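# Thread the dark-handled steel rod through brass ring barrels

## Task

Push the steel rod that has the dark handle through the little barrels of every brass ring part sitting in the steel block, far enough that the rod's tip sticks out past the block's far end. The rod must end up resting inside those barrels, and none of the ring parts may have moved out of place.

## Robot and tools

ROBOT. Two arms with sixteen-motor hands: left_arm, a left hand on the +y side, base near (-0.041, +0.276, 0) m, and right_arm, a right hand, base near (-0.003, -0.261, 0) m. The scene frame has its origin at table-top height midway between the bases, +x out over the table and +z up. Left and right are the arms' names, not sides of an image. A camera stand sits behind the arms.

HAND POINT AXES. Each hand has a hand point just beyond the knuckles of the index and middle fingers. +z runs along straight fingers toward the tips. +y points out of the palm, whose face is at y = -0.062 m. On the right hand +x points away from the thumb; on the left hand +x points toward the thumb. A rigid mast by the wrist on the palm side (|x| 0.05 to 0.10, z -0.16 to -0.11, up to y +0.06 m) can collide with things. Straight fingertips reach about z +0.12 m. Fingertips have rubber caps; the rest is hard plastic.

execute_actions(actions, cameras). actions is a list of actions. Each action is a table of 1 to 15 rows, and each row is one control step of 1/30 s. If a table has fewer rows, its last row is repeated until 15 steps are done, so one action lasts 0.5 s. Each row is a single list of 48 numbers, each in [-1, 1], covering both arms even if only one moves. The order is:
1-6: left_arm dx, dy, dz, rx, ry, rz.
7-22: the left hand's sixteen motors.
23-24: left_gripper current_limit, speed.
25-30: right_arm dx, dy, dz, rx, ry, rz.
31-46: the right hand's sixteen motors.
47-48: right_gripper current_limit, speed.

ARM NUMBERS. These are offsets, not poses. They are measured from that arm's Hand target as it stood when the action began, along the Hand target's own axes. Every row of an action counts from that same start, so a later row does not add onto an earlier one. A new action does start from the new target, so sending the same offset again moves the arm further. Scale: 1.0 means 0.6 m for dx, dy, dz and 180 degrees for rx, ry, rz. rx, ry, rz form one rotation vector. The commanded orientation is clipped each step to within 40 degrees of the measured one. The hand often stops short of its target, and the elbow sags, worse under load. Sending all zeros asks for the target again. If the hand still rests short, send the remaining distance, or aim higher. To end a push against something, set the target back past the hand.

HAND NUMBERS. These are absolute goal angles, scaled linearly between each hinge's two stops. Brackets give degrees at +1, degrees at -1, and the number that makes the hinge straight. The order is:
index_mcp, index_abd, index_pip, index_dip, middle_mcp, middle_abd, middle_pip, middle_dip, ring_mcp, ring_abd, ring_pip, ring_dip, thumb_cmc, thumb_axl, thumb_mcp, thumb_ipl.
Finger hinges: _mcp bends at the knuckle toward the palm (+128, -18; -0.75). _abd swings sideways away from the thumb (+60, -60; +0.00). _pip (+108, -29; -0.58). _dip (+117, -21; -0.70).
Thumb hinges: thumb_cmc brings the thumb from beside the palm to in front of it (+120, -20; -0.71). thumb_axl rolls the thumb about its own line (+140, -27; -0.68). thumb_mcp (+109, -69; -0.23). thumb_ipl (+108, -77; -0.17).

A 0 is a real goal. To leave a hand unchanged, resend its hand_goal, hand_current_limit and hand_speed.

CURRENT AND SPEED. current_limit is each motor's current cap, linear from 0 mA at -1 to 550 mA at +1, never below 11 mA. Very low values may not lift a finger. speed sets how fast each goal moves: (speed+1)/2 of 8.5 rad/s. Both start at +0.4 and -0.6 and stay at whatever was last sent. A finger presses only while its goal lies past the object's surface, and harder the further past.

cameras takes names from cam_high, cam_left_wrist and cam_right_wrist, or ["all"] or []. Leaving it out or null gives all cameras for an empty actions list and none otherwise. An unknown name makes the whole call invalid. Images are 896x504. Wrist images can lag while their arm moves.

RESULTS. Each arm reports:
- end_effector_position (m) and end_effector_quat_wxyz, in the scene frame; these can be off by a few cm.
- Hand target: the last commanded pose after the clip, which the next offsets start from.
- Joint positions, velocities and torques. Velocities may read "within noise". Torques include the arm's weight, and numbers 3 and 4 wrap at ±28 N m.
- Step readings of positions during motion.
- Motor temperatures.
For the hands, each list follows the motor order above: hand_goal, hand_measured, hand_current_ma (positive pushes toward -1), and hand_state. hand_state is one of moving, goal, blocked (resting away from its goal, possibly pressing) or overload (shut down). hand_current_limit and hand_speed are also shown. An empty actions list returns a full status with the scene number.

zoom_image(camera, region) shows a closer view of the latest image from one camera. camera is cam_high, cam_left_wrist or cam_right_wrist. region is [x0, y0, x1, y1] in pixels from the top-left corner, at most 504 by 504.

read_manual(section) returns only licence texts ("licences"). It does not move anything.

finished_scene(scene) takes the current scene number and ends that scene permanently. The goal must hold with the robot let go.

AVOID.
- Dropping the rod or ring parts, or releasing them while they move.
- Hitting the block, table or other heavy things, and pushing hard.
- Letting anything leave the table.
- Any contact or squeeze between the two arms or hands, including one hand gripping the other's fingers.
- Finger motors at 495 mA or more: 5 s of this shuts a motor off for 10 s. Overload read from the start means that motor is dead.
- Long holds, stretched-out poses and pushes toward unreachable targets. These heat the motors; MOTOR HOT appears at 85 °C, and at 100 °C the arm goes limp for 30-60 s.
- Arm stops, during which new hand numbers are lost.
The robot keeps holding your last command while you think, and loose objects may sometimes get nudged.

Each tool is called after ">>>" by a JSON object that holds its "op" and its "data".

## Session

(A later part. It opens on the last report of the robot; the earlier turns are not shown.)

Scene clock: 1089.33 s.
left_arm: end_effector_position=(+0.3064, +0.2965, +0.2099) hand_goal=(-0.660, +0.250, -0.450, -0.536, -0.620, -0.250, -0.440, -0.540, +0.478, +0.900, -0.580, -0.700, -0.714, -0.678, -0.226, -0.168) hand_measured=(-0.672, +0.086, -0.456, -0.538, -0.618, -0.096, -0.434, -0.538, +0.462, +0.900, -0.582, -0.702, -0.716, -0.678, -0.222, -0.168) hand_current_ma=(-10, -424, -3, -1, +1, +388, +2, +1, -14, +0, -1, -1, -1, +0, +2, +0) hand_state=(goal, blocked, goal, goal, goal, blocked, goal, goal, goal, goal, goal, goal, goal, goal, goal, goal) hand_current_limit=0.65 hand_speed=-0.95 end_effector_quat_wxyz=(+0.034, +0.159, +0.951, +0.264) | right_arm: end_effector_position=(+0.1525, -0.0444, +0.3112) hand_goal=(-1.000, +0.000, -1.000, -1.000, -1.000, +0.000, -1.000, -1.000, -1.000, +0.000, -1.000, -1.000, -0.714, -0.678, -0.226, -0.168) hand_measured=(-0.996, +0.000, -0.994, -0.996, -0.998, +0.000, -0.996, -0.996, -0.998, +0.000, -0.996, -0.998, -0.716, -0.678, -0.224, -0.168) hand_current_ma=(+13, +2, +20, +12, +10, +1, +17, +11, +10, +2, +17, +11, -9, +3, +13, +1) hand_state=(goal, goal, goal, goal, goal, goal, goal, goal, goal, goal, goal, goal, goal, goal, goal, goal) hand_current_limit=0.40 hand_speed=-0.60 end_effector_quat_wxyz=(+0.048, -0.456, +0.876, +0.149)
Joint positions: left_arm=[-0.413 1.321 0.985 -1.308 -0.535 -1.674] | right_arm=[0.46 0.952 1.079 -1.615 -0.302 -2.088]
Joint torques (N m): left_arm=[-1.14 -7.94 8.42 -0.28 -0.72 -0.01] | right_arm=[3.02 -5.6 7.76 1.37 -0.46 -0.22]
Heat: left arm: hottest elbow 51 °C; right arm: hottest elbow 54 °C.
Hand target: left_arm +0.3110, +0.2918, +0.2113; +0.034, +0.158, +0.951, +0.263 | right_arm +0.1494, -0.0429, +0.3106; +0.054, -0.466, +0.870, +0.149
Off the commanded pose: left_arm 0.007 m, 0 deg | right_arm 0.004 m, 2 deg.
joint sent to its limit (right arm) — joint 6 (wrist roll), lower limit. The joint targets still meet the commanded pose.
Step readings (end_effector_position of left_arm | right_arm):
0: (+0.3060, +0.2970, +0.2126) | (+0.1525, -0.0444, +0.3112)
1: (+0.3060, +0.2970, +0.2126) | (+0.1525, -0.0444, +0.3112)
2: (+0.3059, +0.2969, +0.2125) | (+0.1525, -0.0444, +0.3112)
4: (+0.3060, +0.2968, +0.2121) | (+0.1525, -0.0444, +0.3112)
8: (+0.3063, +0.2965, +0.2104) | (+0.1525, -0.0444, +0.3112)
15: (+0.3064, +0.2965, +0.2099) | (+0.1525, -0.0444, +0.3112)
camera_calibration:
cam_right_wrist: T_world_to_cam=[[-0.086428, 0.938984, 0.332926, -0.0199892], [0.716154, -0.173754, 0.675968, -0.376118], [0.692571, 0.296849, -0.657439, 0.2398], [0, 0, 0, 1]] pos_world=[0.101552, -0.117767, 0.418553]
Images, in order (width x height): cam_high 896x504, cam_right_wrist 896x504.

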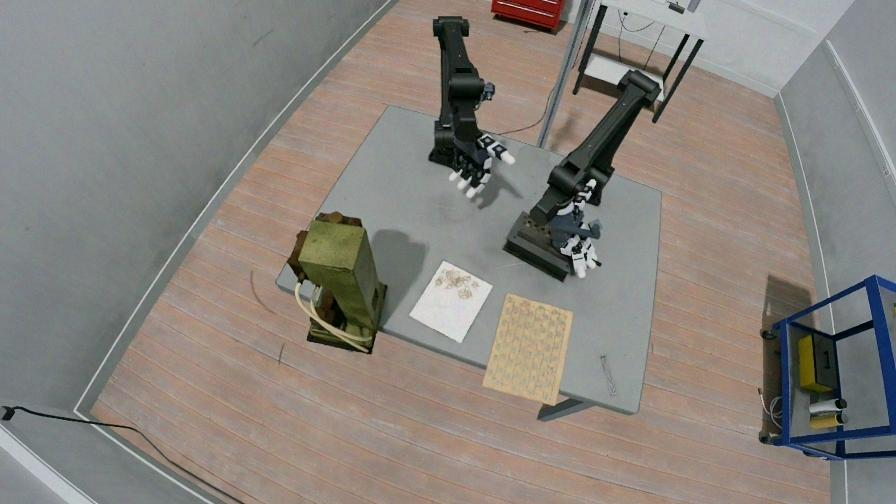

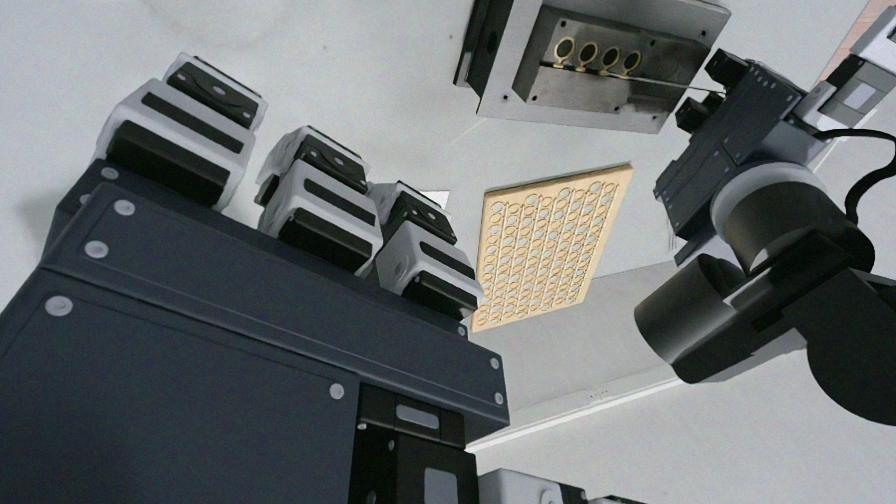

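>>> {"op": "execute_actions", "data": {"actions": [[[-0.0007,-0.0048,-0.0033,0,0,0,-0.66,0.25,-0.45,-0.535,-0.62,-0.25,-0.44,-0.54,0.479,0.9,-0.58,-0.7,-0.714,-0.678,-0.226,-0.168,0.65,-0.95,0,0,0,0,0,0,-1,0,-1,-1,-1,0,-1,-1,-1,0,-1,-1,-0.714,-0.678,-0.226,-0.168,0.4,-0.6],[-0.00143,-0.00951,-0.00666,0,0,0,-0.66,0.25,-0.45,-0.535,-0.62,-0.25,-0.44,-0.54,0.479,0.9,-0.58,-0.7,-0.714,-0.678,-0.226,-0.168,0.65,-0.95,0,0,0,0,0,0,-1,0,-1,-1,-1,0,-1,-1,-1,0,-1,-1,-0.714,-0.678,-0.226,-0.168,0.4,-0.6]]], "cameras": ["cam_high","cam_right_wrist"]}}

>>> {"op": "zoom_image", "data": {"camera": "cam_right_wrist", "region": [592, 60, 640, 88]}}

>>> {"op": "zoom_image", "data": {"camera": "cam_right_wrist", "region": [628, 66, 698, 106]}}

>>> {"op": "zoom_image", "data": {"camera": "cam_high", "region": [528, 218, 576, 252]}}

Scene clock: 1091.30 s.
left_arm: end_effector_position=(+0.3034, +0.2909, +0.2086) hand_goal=(-0.660, +0.250, -0.450, -0.536, -0.620, -0.250, -0.440, -0.540, +0.478, +0.900, -0.580, -0.700, -0.714, -0.678, -0.226, -0.168) hand_measured=(-0.672, +0.086, -0.456, -0.538, -0.618, -0.096, -0.434, -0.538, +0.462, +0.900, -0.582, -0.702, -0.716, -0.678, -0.222, -0.168) hand_current_ma=(-10, -424, -3, -1, +1, +387, +2, +1, -14, +0, -1, -1, -1, +0, +2, +0) hand_state=(goal, blocked, goal, goal, goal, blocked, goal, goal, goal, goal, goal, goal, goal, goal, goal, goal) hand_current_limit=0.65 hand_speed=-0.95 end_effector_quat_wxyz=(+0.032, +0.160, +0.950, +0.265) | right_arm: end_effector_position=(+0.1525, -0.0444, +0.3112) hand_goal=(-1.000, +0.000, -1.000, -1.000, -1.000, +0.000, -1.000, -1.000, -1.000, +0.000, -1.000, -1.000, -0.714, -0.678, -0.226, -0.168) hand_measured=(-0.996, +0.000, -0.994, -0.996, -0.998, +0.000, -0.996, -0.996, -0.998, +0.000, -0.996, -0.998, -0.716, -0.678, -0.224, -0.168) hand_current_ma=(+13, +2, +20, +12, +10, +1, +17, +11, +10, +2, +17, +11, -9, +3, +13, +1) hand_state=(goal, goal, goal, goal, goal, goal, goal, goal, goal, goal, goal, goal, goal, goal, goal, goal) hand_current_limit=0.40 hand_speed=-0.60 end_effector_quat_wxyz=(+0.048, -0.456, +0.876, +0.149)
Joint positions: left_arm=[-0.431 1.326 0.985 -1.319 -0.533 -1.695] | right_arm=[0.46 0.952 1.079 -1.615 -0.302 -2.088]
Joint torques (N m): left_arm=[-1.03 -7.3 8.92 -0.2 -0.69 0.06] | right_arm=[3.14 -4.37 7.87 1.52 -0.51 -0.19]
Heat: left arm: hottest elbow 51 °C; right arm: hottest elbow 54 °C.
Hand target: left_arm +0.3097, +0.2849, +0.2117; +0.034, +0.158, +0.951, +0.263 | right_arm +0.1494, -0.0429, +0.3106; +0.054, -0.466, +0.870, +0.149
Off the commanded pose: left_arm 0.009 m, 0 deg | right_arm 0.004 m, 2 deg.
joint sent to its limit (right arm) — joint 6 (wrist roll), lower limit. The joint targets still meet the commanded pose.
Step readings (end_effector_position of left_arm | right_arm):
0: (+0.3064, +0.2965, +0.2099) | (+0.1525, -0.0444, +0.3112)
1: (+0.3064, +0.2965, +0.2099) | (+0.1525, -0.0444, +0.3112)
2: (+0.3063, +0.2962, +0.2098) | (+0.1525, -0.0444, +0.3112)
4: (+0.3055, +0.2957, +0.2098) | (+0.1525, -0.0444, +0.3112)
8: (+0.3043, +0.2923, +0.2091) | (+0.1525, -0.0444, +0.3112)
15: (+0.3036, +0.2909, +0.2086) | (+0.1525, -0.0444, +0.3112)
camera_calibration:
cam_right_wrist: T_world_to_cam=[[-0.086428, 0.938984, 0.332926, -0.0199892], [0.716154, -0.173754, 0.675968, -0.376118], [0.692571, 0.296849, -0.657439, 0.2398], [0, 0, 0, 1]] pos_world=[0.101552, -0.117767, 0.418553]
Images, in order (width x height): cam_high 896x504, cam_right_wrist 896x504.

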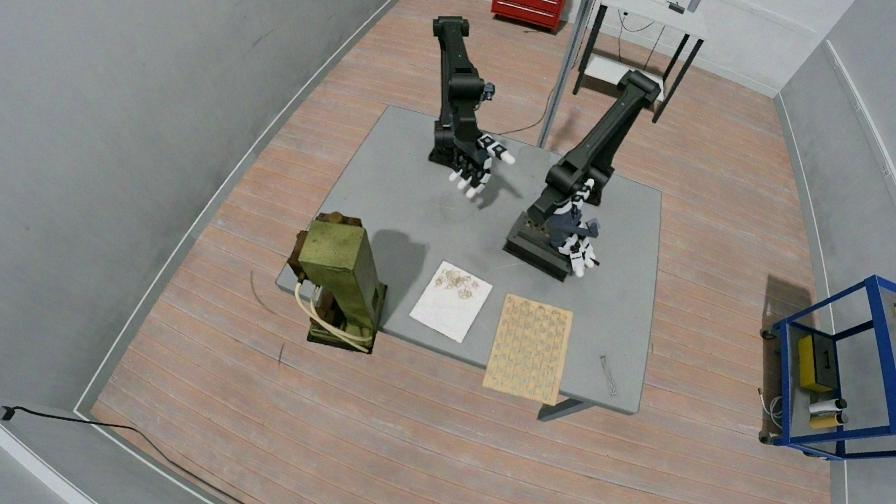

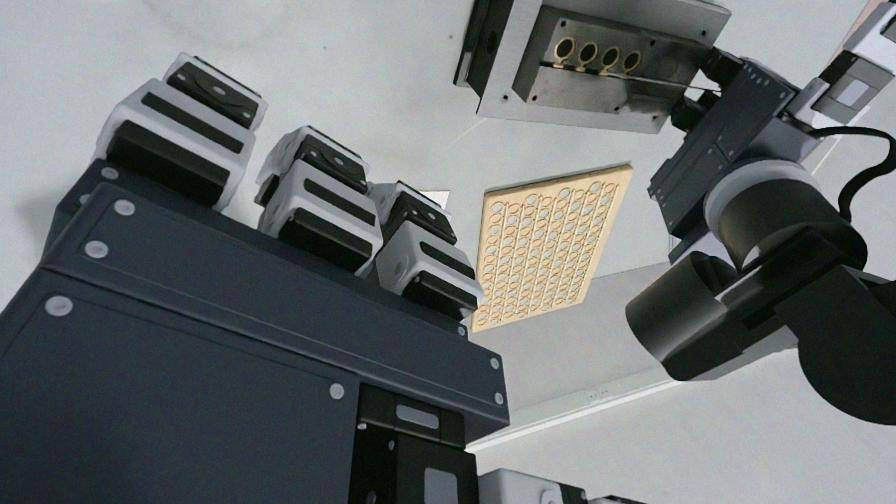

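Scaled by 10.500 from the camera's 896x504 image, which has a finer 1280x720 frame.

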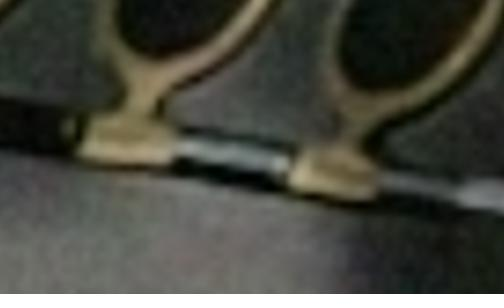

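Scaled by 7.200 from the camera's 896x504 image, which has a finer 1280x720 frame.

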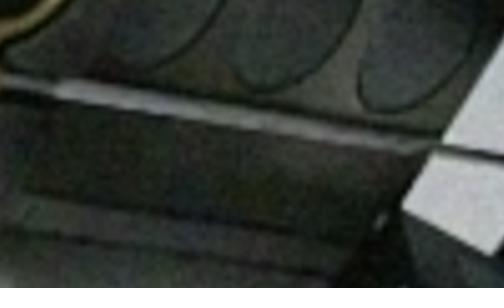

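Scaled by 10.500 from the camera's 896x504 image, which has a finer 1280x720 frame.

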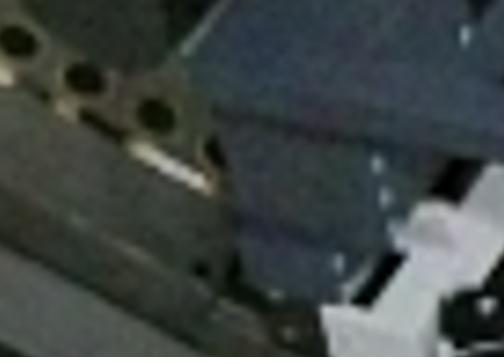

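>>> {"op": "execute_actions", "data": {"actions": [[[-0.0021,-0.0036,-0.0041,-0.00013,-0.0012,-0.0007,-0.66,0.25,-0.45,-0.535,-0.62,-0.25,-0.44,-0.54,0.479,0.9,-0.58,-0.7,-0.714,-0.678,-0.226,-0.168,0.65,-0.95,0,0,0,0,0,0,-1,0,-1,-1,-1,0,-1,-1,-1,0,-1,-1,-0.714,-0.678,-0.226,-0.168,0.4,-0.6],[-0.00429,-0.00725,-0.00828,-0.00026,-0.00237,-0.00142,-0.66,0.25,-0.45,-0.535,-0.62,-0.25,-0.44,-0.54,0.479,0.9,-0.58,-0.7,-0.714,-0.678,-0.226,-0.168,0.65,-0.95,0,0,0,0,0,0,-1,0,-1,-1,-1,0,-1,-1,-1,0,-1,-1,-0.714,-0.678,-0.226,-0.168,0.4,-0.6]]], "cameras": ["cam_high","cam_right_wrist"]}}

>>> {"op": "zoom_image", "data": {"camera": "cam_right_wrist", "region": [572, 55, 640, 93]}}

>>> {"op": "zoom_image", "data": {"camera": "cam_right_wrist", "region": [628, 66, 698, 106]}}

>>> {"op": "zoom_image", "data": {"camera": "cam_high", "region": [528, 218, 576, 252]}}

Scene clock: 1093.13 s.
left_arm: end_effector_position=(+0.3012, +0.2858, +0.2075) hand_goal=(-0.660, +0.250, -0.450, -0.536, -0.620, -0.250, -0.440, -0.540, +0.478, +0.900, -0.580, -0.700, -0.714, -0.678, -0.226, -0.168) hand_measured=(-0.674, +0.086, -0.456, -0.540, -0.618, -0.096, -0.434, -0.538, +0.462, +0.900, -0.582, -0.702, -0.716, -0.678, -0.222, -0.168) hand_current_ma=(-11, -424, -3, -1, +1, +386, +2, +1, -14, +0, -1, -1, -1, +0, +2, +0) hand_state=(goal, blocked, goal, goal, goal, blocked, goal, goal, goal, goal, goal, goal, goal, goal, goal, goal) hand_current_limit=0.65 hand_speed=-0.95 end_effector_quat_wxyz=(+0.032, +0.159, +0.950, +0.265) | right_arm: end_effector_position=(+0.1525, -0.0444, +0.3112) hand_goal=(-1.000, +0.000, -1.000, -1.000, -1.000, +0.000, -1.000, -1.000, -1.000, +0.000, -1.000, -1.000, -0.714, -0.678, -0.226, -0.168) hand_measured=(-0.996, +0.000, -0.994, -0.996, -0.998, +0.000, -0.996, -0.996, -0.998, +0.000, -0.996, -0.998, -0.716, -0.678, -0.224, -0.168) hand_current_ma=(+13, +2, +20, +12, +10, +1, +17, +11, +10, +2, +17, +11, -9, +3, +13, +1) hand_state=(goal, goal, goal, goal, goal, goal, goal, goal, goal, goal, goal, goal, goal, goal, goal, goal) hand_current_limit=0.40 hand_speed=-0.60 end_effector_quat_wxyz=(+0.048, -0.456, +0.876, +0.149)
Joint positions: left_arm=[-0.448 1.329 0.985 -1.324 -0.533 -1.716] | right_arm=[0.46 0.952 1.079 -1.615 -0.302 -2.088]
Joint torques (N m): left_arm=[-1.67 -7.59 9.52 -0.23 -0.72 0.02] | right_arm=[2.84 -5.01 7.71 1.5 -0.46 -0.13]
Heat: left arm: hottest elbow 51 °C; right arm: hottest elbow 54 °C.
Hand target: left_arm +0.3101, +0.2782, +0.2138; +0.038, +0.157, +0.951, +0.263 | right_arm +0.1494, -0.0429, +0.3106; +0.054, -0.466, +0.870, +0.149
Off the commanded pose: left_arm 0.013 m, 1 deg | right_arm 0.004 m, 2 deg.
joint sent to its limit (right arm) — joint 6 (wrist roll), lower limit. The joint targets still meet the commanded pose.
Step readings (end_effector_position of left_arm | right_arm):
0: (+0.3034, +0.2910, +0.2086) | (+0.1525, -0.0444, +0.3112)
1: (+0.3033, +0.2910, +0.2086) | (+0.1525, -0.0444, +0.3112)
2: (+0.3033, +0.2908, +0.2086) | (+0.1525, -0.0444, +0.3112)
4: (+0.3027, +0.2902, +0.2085) | (+0.1525, -0.0444, +0.3112)
8: (+0.3020, +0.2868, +0.2079) | (+0.1525, -0.0444, +0.3112)
15: (+0.3014, +0.2857, +0.2075) | (+0.1525, -0.0444, +0.3112)
camera_calibration:
cam_right_wrist: T_world_to_cam=[[-0.086428, 0.938984, 0.332926, -0.0199892], [0.716154, -0.173754, 0.675968, -0.376118], [0.692571, 0.296849, -0.657439, 0.2398], [0, 0, 0, 1]] pos_world=[0.101552, -0.117767, 0.418553]
Images, in order (width x height): cam_high 896x504, cam_right_wrist 896x504.

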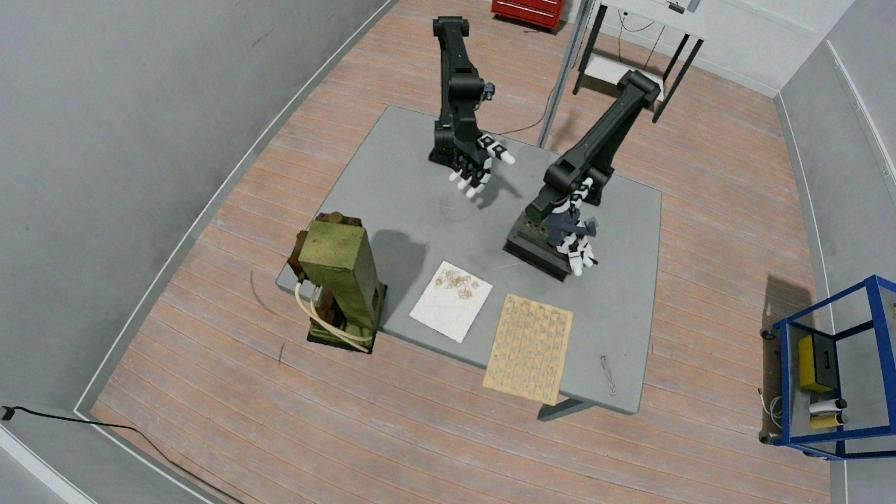

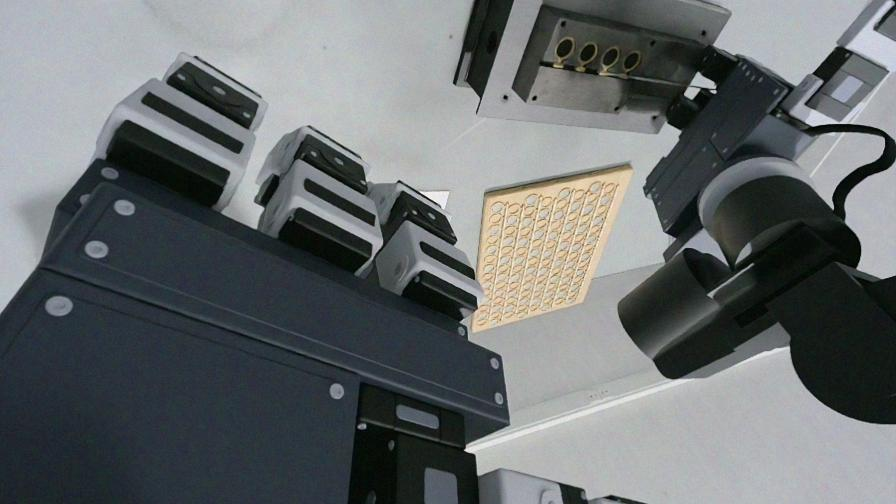

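Scaled by 7.412 from the camera's 896x504 image, which has a finer 1280x720 frame.

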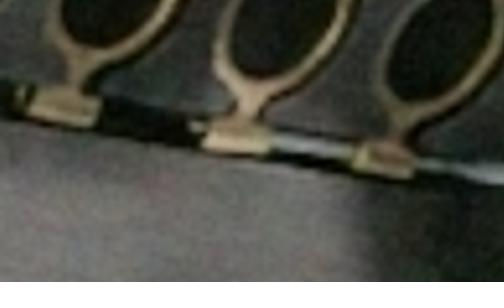

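Scaled by 7.200 from the camera's 896x504 image, which has a finer 1280x720 frame.

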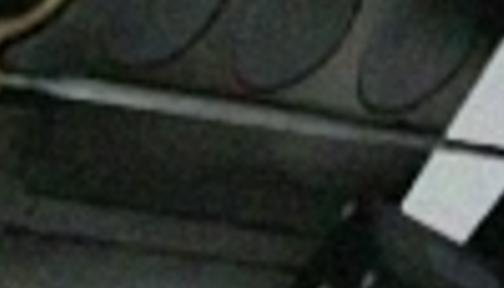

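Scaled by 10.500 from the camera's 896x504 image, which has a finer 1280x720 frame.

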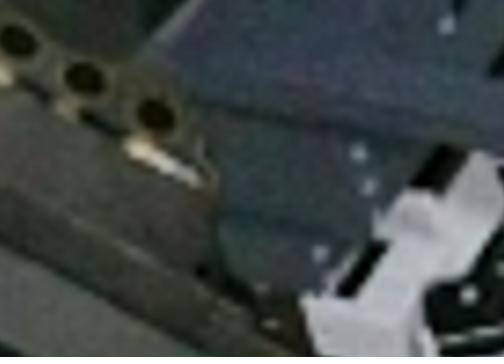

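>>> {"op": "execute_actions", "data": {"actions": [[[-0.0022,-0.0036,-0.005,-0.0002,-0.0017,-0.001,-0.66,0.25,-0.45,-0.535,-0.62,-0.25,-0.44,-0.54,0.479,0.9,-0.58,-0.7,-0.714,-0.678,-0.226,-0.168,0.65,-0.95,0,0,0,0,0,0,-1,0,-1,-1,-1,0,-1,-1,-1,0,-1,-1,-0.714,-0.678,-0.226,-0.168,0.4,-0.6],[-0.00433,-0.00711,-0.01014,-0.00037,-0.0033,-0.002,-0.66,0.25,-0.45,-0.535,-0.62,-0.25,-0.44,-0.54,0.479,0.9,-0.58,-0.7,-0.714,-0.678,-0.226,-0.168,0.65,-0.95,0,0,0,0,0,0,-1,0,-1,-1,-1,0,-1,-1,-1,0,-1,-1,-0.714,-0.678,-0.226,-0.168,0.4,-0.6]]], "cameras": ["cam_high","cam_right_wrist"]}}

>>> {"op": "zoom_image", "data": {"camera": "cam_right_wrist", "region": [552, 50, 640, 99]}}

>>> {"op": "zoom_image", "data": {"camera": "cam_right_wrist", "region": [628, 66, 698, 106]}}

>>> {"op": "zoom_image", "data": {"camera": "cam_high", "region": [528, 218, 576, 252]}}

Scene clock: 1094.97 s.
left_arm: end_effector_position=(+0.3001, +0.2789, +0.2086) hand_goal=(-0.660, +0.250, -0.450, -0.536, -0.620, -0.250, -0.440, -0.540, +0.478, +0.900, -0.580, -0.700, -0.714, -0.678, -0.226, -0.168) hand_measured=(-0.674, +0.086, -0.456, -0.540, -0.618, -0.096, -0.434, -0.538, +0.462, +0.900, -0.582, -0.702, -0.716, -0.678, -0.222, -0.168) hand_current_ma=(-11, -424, -3, -1, +1, +386, +2, +1, -14, +0, -1, -1, -1, +0, +2, +0) hand_state=(goal, blocked, goal, goal, goal, blocked, goal, goal, goal, goal, goal, goal, goal, goal, goal, goal) hand_current_limit=0.65 hand_speed=-0.95 end_effector_quat_wxyz=(+0.034, +0.160, +0.950, +0.266) | right_arm: end_effector_position=(+0.1525, -0.0444, +0.3112) hand_goal=(-1.000, +0.000, -1.000, -1.000, -1.000, +0.000, -1.000, -1.000, -1.000, +0.000, -1.000, -1.000, -0.714, -0.678, -0.226, -0.168) hand_measured=(-0.996, +0.000, -0.994, -0.996, -0.998, +0.000, -0.996, -0.996, -0.998, +0.000, -0.996, -0.998, -0.716, -0.678, -0.224, -0.168) hand_current_ma=(+13, +2, +20, +12, +10, +1, +17, +11, +10, +2, +17, +11, -9, +3, +13, +1) hand_state=(goal, goal, goal, goal, goal, goal, goal, goal, goal, goal, goal, goal, goal, goal, goal, goal) hand_current_limit=0.40 hand_speed=-0.60 end_effector_quat_wxyz=(+0.048, -0.456, +0.876, +0.149)
Joint positions: left_arm=[-0.468 1.333 0.992 -1.333 -0.533 -1.736] | right_arm=[0.46 0.952 1.079 -1.615 -0.302 -2.088]
Joint torques (N m): left_arm=[-1.73 -7.12 9.87 -0.43 -0.77 -0.03] | right_arm=[4.25 -6.07 7.86 1.47 -0.49 -0.19]
Heat: left arm: hottest elbow 52 °C; right arm: hottest elbow 54 °C.
Hand target: left_arm +0.3105, +0.2709, +0.2167; +0.044, +0.155, +0.951, +0.262 | right_arm +0.1494, -0.0429, +0.3106; +0.054, -0.466, +0.870, +0.149
Off the commanded pose: left_arm 0.015 m, 1 deg | right_arm 0.004 m, 2 deg.
joint sent to its limit (right arm) — joint 6 (wrist roll), lower limit. The joint targets still meet the commanded pose.
Step readings (end_effector_position of left_arm | right_arm):
0: (+0.3011, +0.2858, +0.2075) | (+0.1525, -0.0444, +0.3112)
1: (+0.3011, +0.2858, +0.2075) | (+0.1525, -0.0444, +0.3112)
2: (+0.3010, +0.2857, +0.2075) | (+0.1525, -0.0444, +0.3112)
4: (+0.3006, +0.2847, +0.2079) | (+0.1525, -0.0444, +0.3112)
8: (+0.3006, +0.2804, +0.2085) | (+0.1525, -0.0444, +0.3112)
15: (+0.3002, +0.2790, +0.2086) | (+0.1525, -0.0444, +0.3112)
camera_calibration:
cam_right_wrist: T_world_to_cam=[[-0.086428, 0.938984, 0.332926, -0.0199892], [0.716154, -0.173754, 0.675968, -0.376118], [0.692571, 0.296849, -0.657439, 0.2398], [0, 0, 0, 1]] pos_world=[0.101552, -0.117767, 0.418553]
Images, in order (width x height): cam_high 896x504, cam_right_wrist 896x504.

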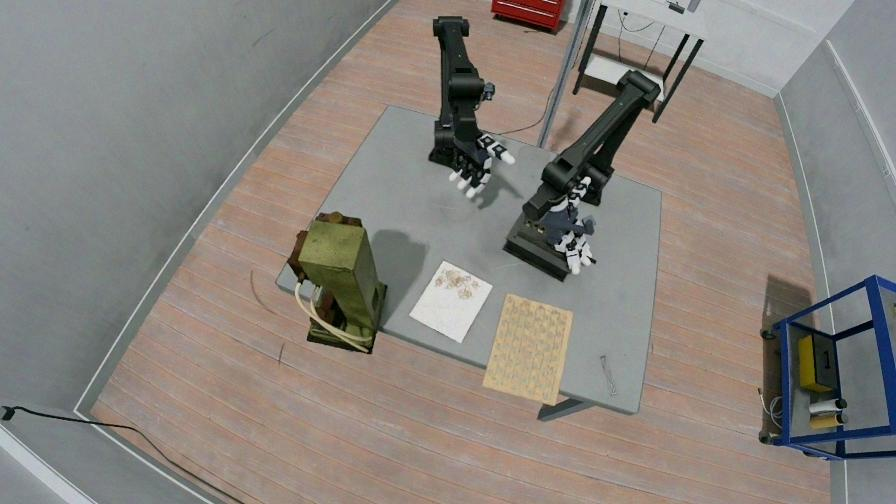

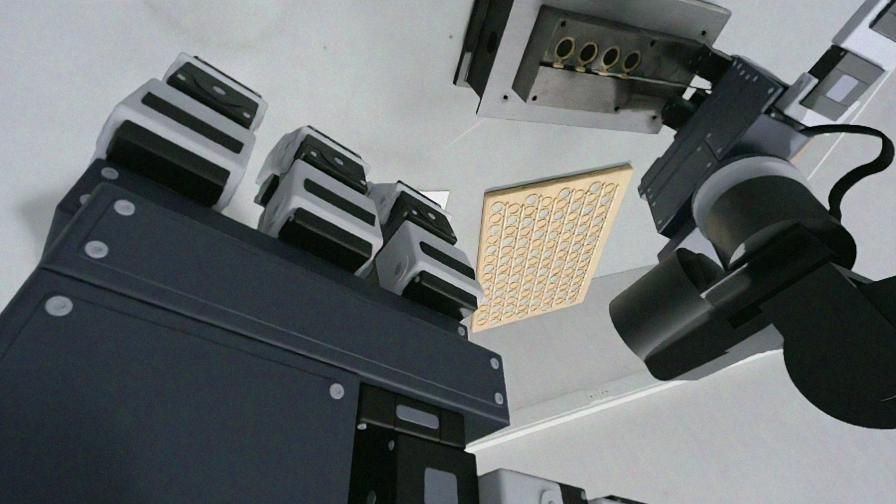

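Scaled by 5.727 from the camera's 896x504 image, which has a finer 1280x720 frame.

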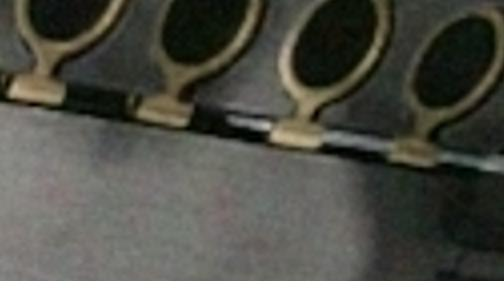

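Scaled by 7.200 from the camera's 896x504 image, which has a finer 1280x720 frame.

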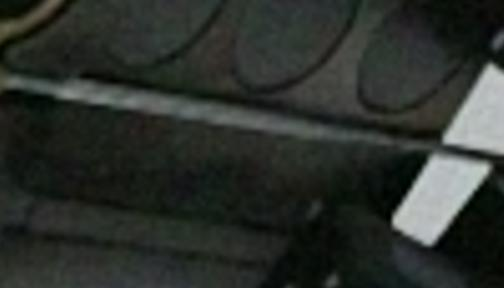

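Scaled by 10.500 from the camera's 896x504 image, which has a finer 1280x720 frame.

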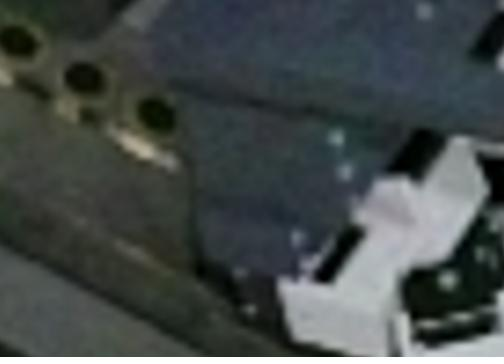

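>>> {"op": "execute_actions", "data": {"actions": [[[-0.0013,-0.0053,-0.004,-0.0001,-0.001,-0.0006,-0.66,0.25,-0.45,-0.535,-0.62,-0.25,-0.44,-0.54,0.479,0.9,-0.58,-0.7,-0.714,-0.678,-0.226,-0.168,0.65,-0.95,0,0,0,0,0,0,-1,0,-1,-1,-1,0,-1,-1,-1,0,-1,-1,-0.714,-0.678,-0.226,-0.168,0.4,-0.6],[-0.00257,-0.01059,-0.00791,-0.0002,-0.0019,-0.00114,-0.66,0.25,-0.45,-0.535,-0.62,-0.25,-0.44,-0.54,0.479,0.9,-0.58,-0.7,-0.714,-0.678,-0.226,-0.168,0.65,-0.95,0,0,0,0,0,0,-1,0,-1,-1,-1,0,-1,-1,-1,0,-1,-1,-0.714,-0.678,-0.226,-0.168,0.4,-0.6]]], "cameras": ["cam_high","cam_right_wrist"]}}

>>> {"op": "zoom_image", "data": {"camera": "cam_right_wrist", "region": [552, 50, 640, 99]}}

>>> {"op": "zoom_image", "data": {"camera": "cam_right_wrist", "region": [628, 66, 698, 106]}}

>>> {"op": "zoom_image", "data": {"camera": "cam_high", "region": [528, 218, 576, 252]}}

Scene clock: 1096.77 s.
left_arm: end_effector_position=(+0.2994, +0.2731, +0.2109) hand_goal=(-0.660, +0.250, -0.450, -0.536, -0.620, -0.250, -0.440, -0.540, +0.478, +0.900, -0.580, -0.700, -0.714, -0.678, -0.226, -0.168) hand_measured=(-0.670, +0.086, -0.456, -0.540, -0.616, -0.096, -0.434, -0.538, +0.462, +0.900, -0.582, -0.702, -0.716, -0.678, -0.222, -0.168) hand_current_ma=(-7, -424, -3, -1, +2, +386, +3, +1, -14, +0, -1, -1, -1, +0, +2, +0) hand_state=(goal, blocked, goal, goal, goal, blocked, goal, goal, goal, goal, goal, goal, goal, goal, goal, goal) hand_current_limit=0.65 hand_speed=-0.95 end_effector_quat_wxyz=(+0.038, +0.158, +0.950, +0.267) | right_arm: end_effector_position=(+0.1525, -0.0444, +0.3112) hand_goal=(-1.000, +0.000, -1.000, -1.000, -1.000, +0.000, -1.000, -1.000, -1.000, +0.000, -1.000, -1.000, -0.714, -0.678, -0.226, -0.168) hand_measured=(-0.996, +0.000, -0.994, -0.996, -0.998, +0.000, -0.996, -0.996, -0.998, +0.000, -0.996, -0.998, -0.716, -0.678, -0.224, -0.168) hand_current_ma=(+13, +2, +20, +12, +10, +1, +17, +11, +10, +2, +17, +11, -9, +3, +13, +1) hand_state=(goal, goal, goal, goal, goal, goal, goal, goal, goal, goal, goal, goal, goal, goal, goal, goal) hand_current_limit=0.40 hand_speed=-0.60 end_effector_quat_wxyz=(+0.048, -0.456, +0.876, +0.149)
Joint positions: left_arm=[-0.484 1.337 1 -1.343 -0.536 -1.758] | right_arm=[0.46 0.952 1.079 -1.615 -0.302 -2.088]
Joint torques (N m): left_arm=[-1.96 -7.53 9.95 -0.21 -0.67 -0.03] | right_arm=[3.43 -4.78 8.06 1.62 -0.47 -0.18]
Heat: left arm: hottest elbow 52 °C; right arm: hottest elbow 54 °C.
Hand target: left_arm +0.3094, +0.2629, +0.2176; +0.048, +0.154, +0.951, +0.262 | right_arm +0.1494, -0.0429, +0.3106; +0.054, -0.466, +0.870, +0.149
Off the commanded pose: left_arm 0.016 m, 1 deg | right_arm 0.004 m, 2 deg.
joint sent to its limit (right arm) — joint 6 (wrist roll), lower limit. The joint targets still meet the commanded pose.
Step readings (end_effector_position of left_arm | right_arm):
0: (+0.2999, +0.2790, +0.2086) | (+0.1525, -0.0444, +0.3112)
1: (+0.2999, +0.2790, +0.2086) | (+0.1525, -0.0444, +0.3112)
2: (+0.2998, +0.2787, +0.2086) | (+0.1525, -0.0444, +0.3112)
4: (+0.2995, +0.2775, +0.2089) | (+0.1525, -0.0444, +0.3112)
8: (+0.2998, +0.2739, +0.2101) | (+0.1525, -0.0444, +0.3112)
15: (+0.2995, +0.2730, +0.2108) | (+0.1525, -0.0444, +0.3112)
camera_calibration:
cam_right_wrist: T_world_to_cam=[[-0.086428, 0.938984, 0.332926, -0.0199892], [0.716154, -0.173754, 0.675968, -0.376118], [0.692571, 0.296849, -0.657439, 0.2398], [0, 0, 0, 1]] pos_world=[0.101552, -0.117767, 0.418553]
Images, in order (width x height): cam_high 896x504, cam_right_wrist 896x504.

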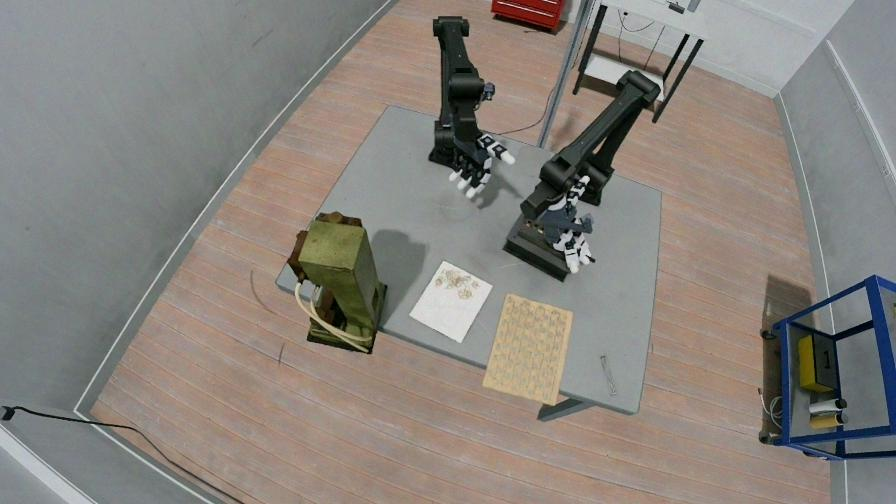

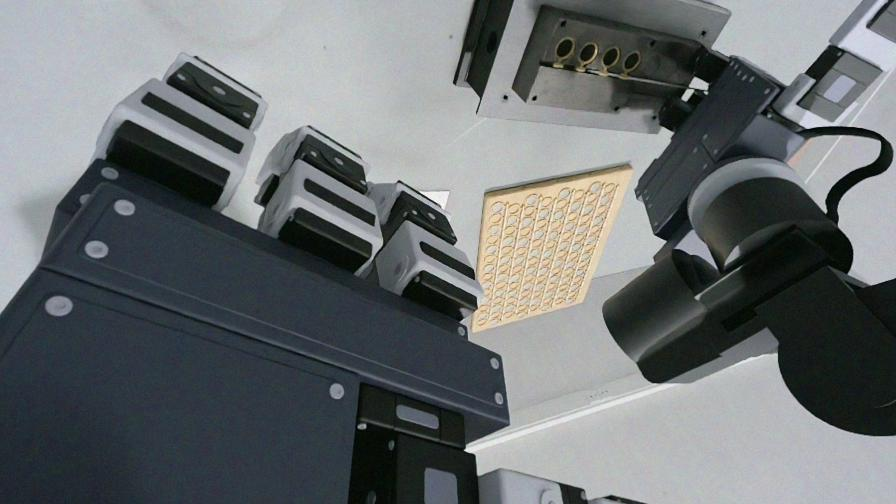

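Scaled by 5.727 from the camera's 896x504 image, which has a finer 1280x720 frame.

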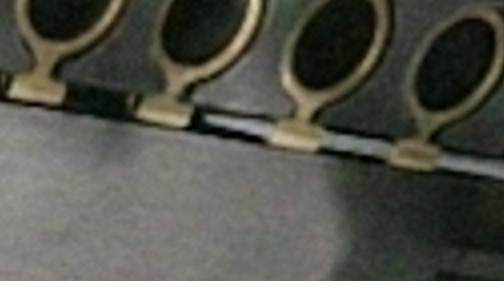

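Scaled by 7.200 from the camera's 896x504 image, which has a finer 1280x720 frame.

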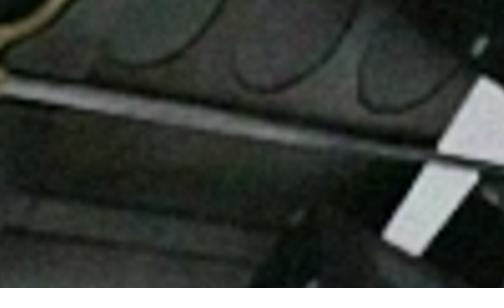

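Scaled by 10.500 from the camera's 896x504 image, which has a finer 1280x720 frame.

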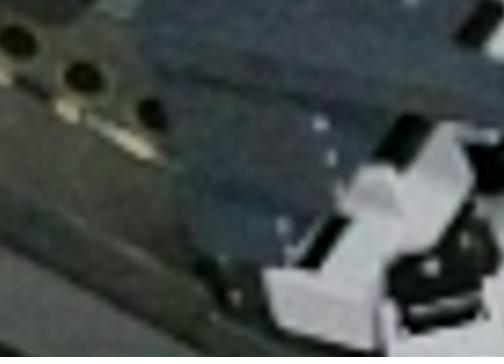

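>>> {"op": "execute_actions", "data": {"actions": [[[-0.0008,-0.0052,-0.0026,-0.00005,-0.0005,-0.0003,-0.66,0.25,-0.45,-0.535,-0.62,-0.25,-0.44,-0.54,0.479,0.9,-0.58,-0.7,-0.714,-0.678,-0.226,-0.168,0.65,-0.95,0,0,0,0,0,0,-1,0,-1,-1,-1,0,-1,-1,-1,0,-1,-1,-0.714,-0.678,-0.226,-0.168,0.4,-0.6],[-0.00162,-0.01035,-0.00522,-0.0001,-0.00095,-0.00057,-0.66,0.25,-0.45,-0.535,-0.62,-0.25,-0.44,-0.54,0.479,0.9,-0.58,-0.7,-0.714,-0.678,-0.226,-0.168,0.65,-0.95,0,0,0,0,0,0,-1,0,-1,-1,-1,0,-1,-1,-1,0,-1,-1,-0.714,-0.678,-0.226,-0.168,0.4,-0.6]]], "cameras": ["cam_high","cam_right_wrist"]}}

>>> {"op": "zoom_image", "data": {"camera": "cam_right_wrist", "region": [552, 50, 640, 99]}}

>>> {"op": "zoom_image", "data": {"camera": "cam_right_wrist", "region": [628, 66, 698, 106]}}

>>> {"op": "zoom_image", "data": {"camera": "cam_high", "region": [528, 218, 576, 252]}}

Scene clock: 1098.37 s.
left_arm: end_effector_position=(+0.2986, +0.2682, +0.2120) hand_goal=(-0.660, +0.250, -0.450, -0.536, -0.620, -0.250, -0.440, -0.540, +0.478, +0.900, -0.580, -0.700, -0.714, -0.678, -0.226, -0.168) hand_measured=(-0.660, +0.086, -0.452, -0.542, -0.608, -0.096, -0.428, -0.536, +0.462, +0.900, -0.582, -0.702, -0.716, -0.678, -0.222, -0.168) hand_current_ma=(+0, -424, +0, -2, +10, +386, +9, +2, -14, +0, -1, -1, -1, +0, +2, +0) hand_state=(goal, blocked, goal, goal, goal, blocked, goal, goal, goal, goal, goal, goal, goal, goal, goal, goal) hand_current_limit=0.65 hand_speed=-0.95 end_effector_quat_wxyz=(+0.039, +0.157, +0.949, +0.270) | right_arm: end_effector_position=(+0.1525, -0.0444, +0.3112) hand_goal=(-1.000, +0.000, -1.000, -1.000, -1.000, +0.000, -1.000, -1.000, -1.000, +0.000, -1.000, -1.000, -0.714, -0.678, -0.226, -0.168) hand_measured=(-0.996, +0.000, -0.994, -0.996, -0.998, +0.000, -0.996, -0.996, -0.998, +0.000, -0.996, -0.998, -0.716, -0.678, -0.224, -0.168) hand_current_ma=(+13, +2, +20, +12, +10, +1, +17, +11, +10, +2, +17, +11, -9, +3, +13, +1) hand_state=(goal, goal, goal, goal, goal, goal, goal, goal, goal, goal, goal, goal, goal, goal, goal, goal) hand_current_limit=0.40 hand_speed=-0.60 end_effector_quat_wxyz=(+0.048, -0.456, +0.876, +0.149)
Joint positions: left_arm=[-0.499 1.343 1.006 -1.351 -0.54 -1.777] | right_arm=[0.46 0.952 1.079 -1.615 -0.302 -2.088]
Joint torques (N m): left_arm=[-1.85 -7.47 9.74 -0.09 -0.39 -0.09] | right_arm=[3.72 -5.36 7.68 1.63 -0.46 -0.14]
Heat: left arm: hottest elbow 52 °C; right arm: hottest elbow 54 °C.
Hand target: left_arm +0.3081, +0.2561, +0.2171; +0.049, +0.154, +0.951, +0.262 | right_arm +0.1494, -0.0429, +0.3106; +0.054, -0.466, +0.870, +0.149
Off the commanded pose: left_arm 0.016 m, 2 deg | right_arm 0.004 m, 2 deg.
joint sent to its limit (right arm) — joint 6 (wrist roll), lower limit. The joint targets still meet the commanded pose.
Step readings (end_effector_position of left_arm | right_arm):
0: (+0.2994, +0.2731, +0.2109) | (+0.1525, -0.0444, +0.3112)
1: (+0.2993, +0.2731, +0.2109) | (+0.1525, -0.0444, +0.3112)
2: (+0.2992, +0.2730, +0.2108) | (+0.1525, -0.0444, +0.3112)
4: (+0.2990, +0.2720, +0.2109) | (+0.1525, -0.0444, +0.3112)
8: (+0.2990, +0.2688, +0.2116) | (+0.1525, -0.0444, +0.3112)
15: (+0.2986, +0.2682, +0.2120) | (+0.1525, -0.0444, +0.3112)
camera_calibration:
cam_right_wrist: T_world_to_cam=[[-0.086428, 0.938984, 0.332926, -0.0199892], [0.716154, -0.173754, 0.675968, -0.376118], [0.692571, 0.296849, -0.657439, 0.2398], [0, 0, 0, 1]] pos_world=[0.101552, -0.117767, 0.418553]
Images, in order (width x height): cam_high 896x504, cam_right_wrist 896x504.

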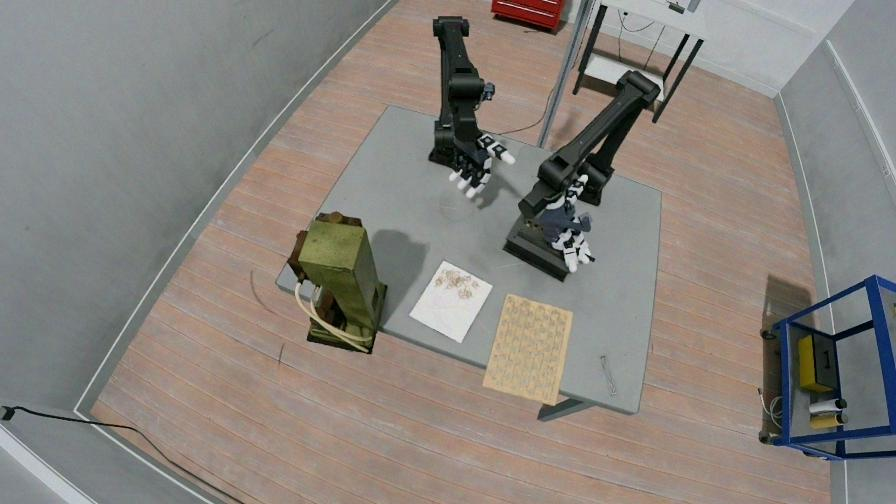

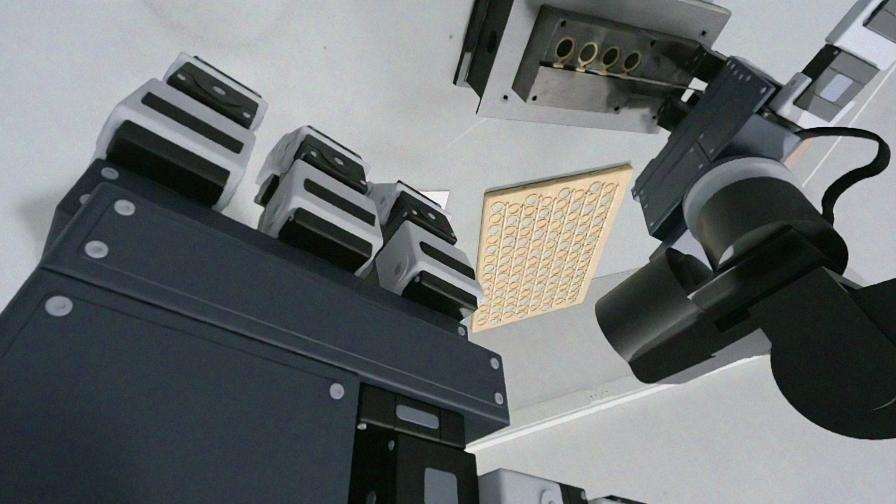

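Scaled by 5.727 from the camera's 896x504 image, which has a finer 1280x720 frame.

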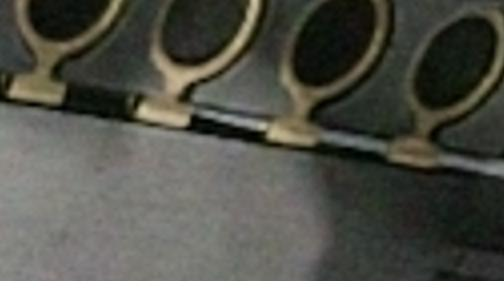

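Scaled by 7.200 from the camera's 896x504 image, which has a finer 1280x720 frame.

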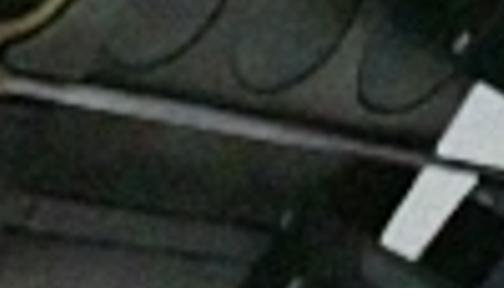

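Scaled by 10.500 from the camera's 896x504 image, which has a finer 1280x720 frame.

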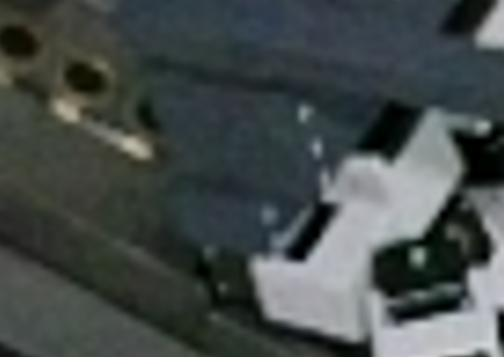

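>>> {"op": "zoom_image", "data": {"camera": "cam_right_wrist", "region": [568, 55, 608, 80]}}

>>> {"op": "zoom_image", "data": {"camera": "cam_high", "region": [526, 218, 550, 236]}}

Scaled by 12.600 from the camera's 896x504 image, which has a finer 1280x720 frame.

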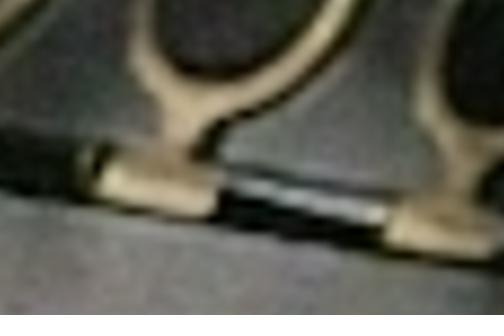

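Scaled by 21.000 from the camera's 896x504 image, which has a finer 1280x720 frame.

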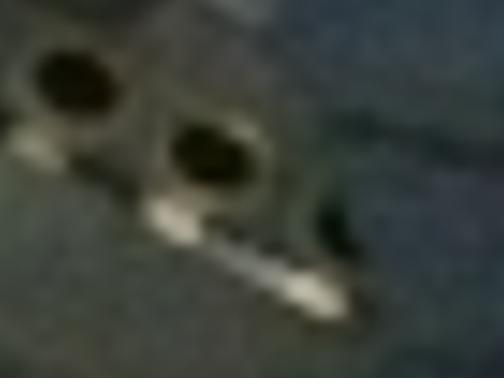

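>>> {"op": "execute_actions", "data": {"actions": [[[-0.0003,-0.0038,0.0016,0.0018,0.001,0.0006,-0.66,0.25,-0.45,-0.535,-0.62,-0.25,-0.44,-0.54,0.479,0.9,-0.58,-0.7,-0.714,-0.678,-0.226,-0.168,0.65,-0.95,0,0,0,0,0,0,-1,0,-1,-1,-1,0,-1,-1,-1,0,-1,-1,-0.714,-0.678,-0.226,-0.168,0.4,-0.6],[-0.0006,-0.00768,0.00317,0.00358,0.00207,0.00131,-0.66,0.25,-0.45,-0.535,-0.62,-0.25,-0.44,-0.54,0.479,0.9,-0.58,-0.7,-0.714,-0.678,-0.226,-0.168,0.65,-0.95,0,0,0,0,0,0,-1,0,-1,-1,-1,0,-1,-1,-1,0,-1,-1,-0.714,-0.678,-0.226,-0.168,0.4,-0.6]]], "cameras": ["cam_high","cam_right_wrist"]}}

>>> {"op": "zoom_image", "data": {"camera": "cam_right_wrist", "region": [568, 55, 608, 80]}}

>>> {"op": "zoom_image", "data": {"camera": "cam_right_wrist", "region": [552, 50, 640, 99]}}

>>> {"op": "zoom_image", "data": {"camera": "cam_high", "region": [526, 218, 550, 236]}}

Scene clock: 1102.27 s.
left_arm: end_effector_position=(+0.2987, +0.2671, +0.2110) hand_goal=(-0.660, +0.250, -0.450, -0.536, -0.620, -0.250, -0.440, -0.540, +0.478, +0.900, -0.580, -0.700, -0.714, -0.678, -0.226, -0.168) hand_measured=(-0.654, +0.086, -0.450, -0.544, -0.602, -0.096, -0.426, -0.534, +0.462, +0.900, -0.582, -0.702, -0.716, -0.678, -0.222, -0.168) hand_current_ma=(+4, -424, +0, -4, +17, +386, +11, +2, -14, +0, -1, -1, -1, +0, +2, +0) hand_state=(goal, blocked, goal, goal, goal, blocked, goal, goal, goal, goal, goal, goal, goal, goal, goal, goal) hand_current_limit=0.65 hand_speed=-0.95 end_effector_quat_wxyz=(+0.036, +0.158, +0.950, +0.269) | right_arm: end_effector_position=(+0.1525, -0.0444, +0.3112) hand_goal=(-1.000, +0.000, -1.000, -1.000, -1.000, +0.000, -1.000, -1.000, -1.000, +0.000, -1.000, -1.000, -0.714, -0.678, -0.226, -0.168) hand_measured=(-0.996, +0.000, -0.994, -0.996, -0.998, +0.000, -0.996, -0.996, -0.998, +0.000, -0.996, -0.998, -0.716, -0.678, -0.224, -0.168) hand_current_ma=(+13, +2, +20, +12, +10, +1, +17, +11, +10, +2, +17, +11, -9, +3, +13, +1) hand_state=(goal, goal, goal, goal, goal, goal, goal, goal, goal, goal, goal, goal, goal, goal, goal, goal) hand_current_limit=0.40 hand_speed=-0.60 end_effector_quat_wxyz=(+0.048, -0.456, +0.876, +0.149)
Joint positions: left_arm=[-0.501 1.348 1.008 -1.354 -0.537 -1.778] | right_arm=[0.46 0.952 1.079 -1.615 -0.302 -2.088]
Joint torques (N m): left_arm=[-2.32 -6.83 9.65 -0.02 -0.02 -0.09] | right_arm=[2.9 -5.13 7.73 1.59 -0.47 -0.18]
Heat: left arm: hottest elbow 52 °C; right arm: hottest elbow 54 °C.
Hand target: left_arm +0.3075, +0.2532, +0.2131; +0.045, +0.155, +0.953, +0.257 | right_arm +0.1494, -0.0429, +0.3106; +0.054, -0.466, +0.870, +0.149
Off the commanded pose: left_arm 0.017 m, 2 deg | right_arm 0.004 m, 2 deg.
joint sent to its limit (right arm) — joint 6 (wrist roll), lower limit. The joint targets still meet the commanded pose.
Step readings (end_effector_position of left_arm | right_arm):
0: (+0.2986, +0.2682, +0.2120) | (+0.1525, -0.0444, +0.3112)
1: (+0.2986, +0.2682, +0.2120) | (+0.1525, -0.0444, +0.3112)
2: (+0.2985, +0.2682, +0.2120) | (+0.1525, -0.0444, +0.3112)
4: (+0.2986, +0.2678, +0.2117) | (+0.1525, -0.0444, +0.3112)
8: (+0.2987, +0.2672, +0.2110) | (+0.1525, -0.0444, +0.3112)
15: (+0.2987, +0.2671, +0.2110) | (+0.1525, -0.0444, +0.3112)
camera_calibration:
cam_right_wrist: T_world_to_cam=[[-0.086428, 0.938984, 0.332926, -0.0199892], [0.716154, -0.173754, 0.675968, -0.376118], [0.692571, 0.296849, -0.657439, 0.2398], [0, 0, 0, 1]] pos_world=[0.101552, -0.117767, 0.418553]
Images, in order (width x height): cam_high 896x504, cam_right_wrist 896x504.

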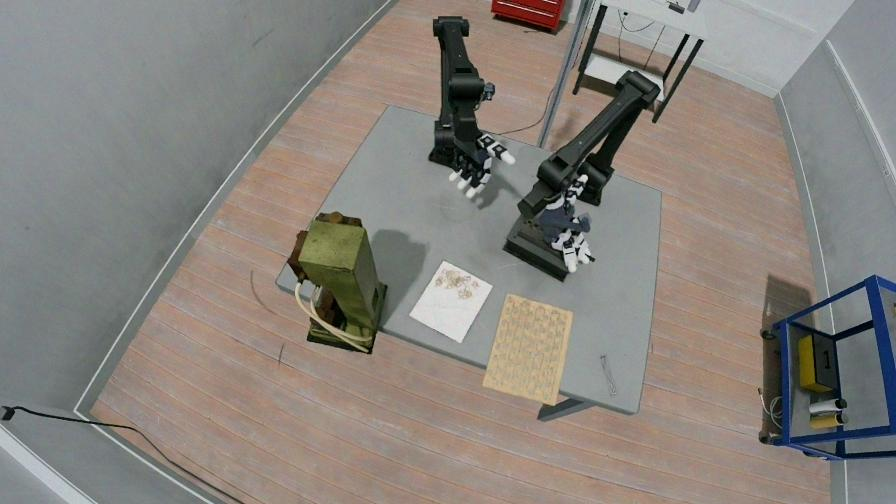

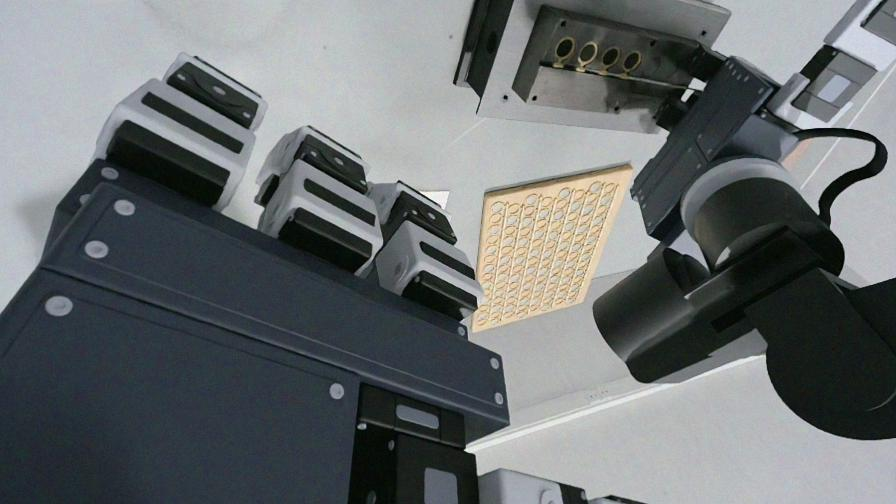

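Scaled by 12.600 from the camera's 896x504 image, which has a finer 1280x720 frame.

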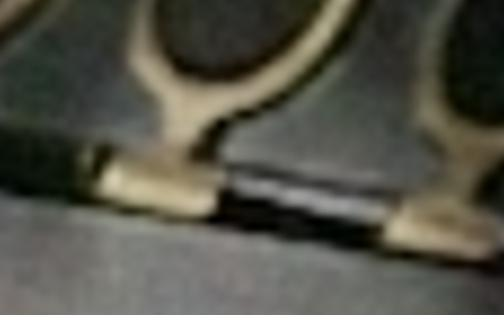

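Scaled by 5.727 from the camera's 896x504 image, which has a finer 1280x720 frame.

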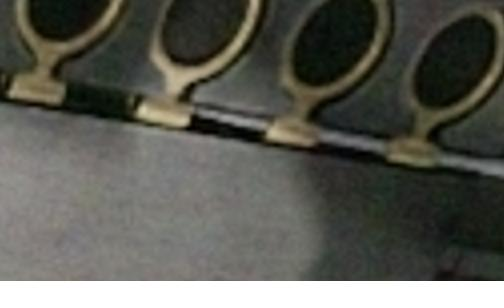

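Scaled by 21.000 from the camera's 896x504 image, which has a finer 1280x720 frame.

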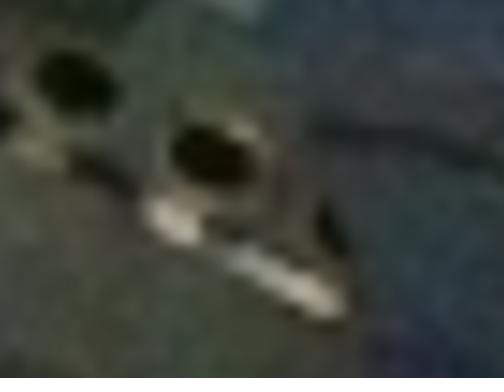

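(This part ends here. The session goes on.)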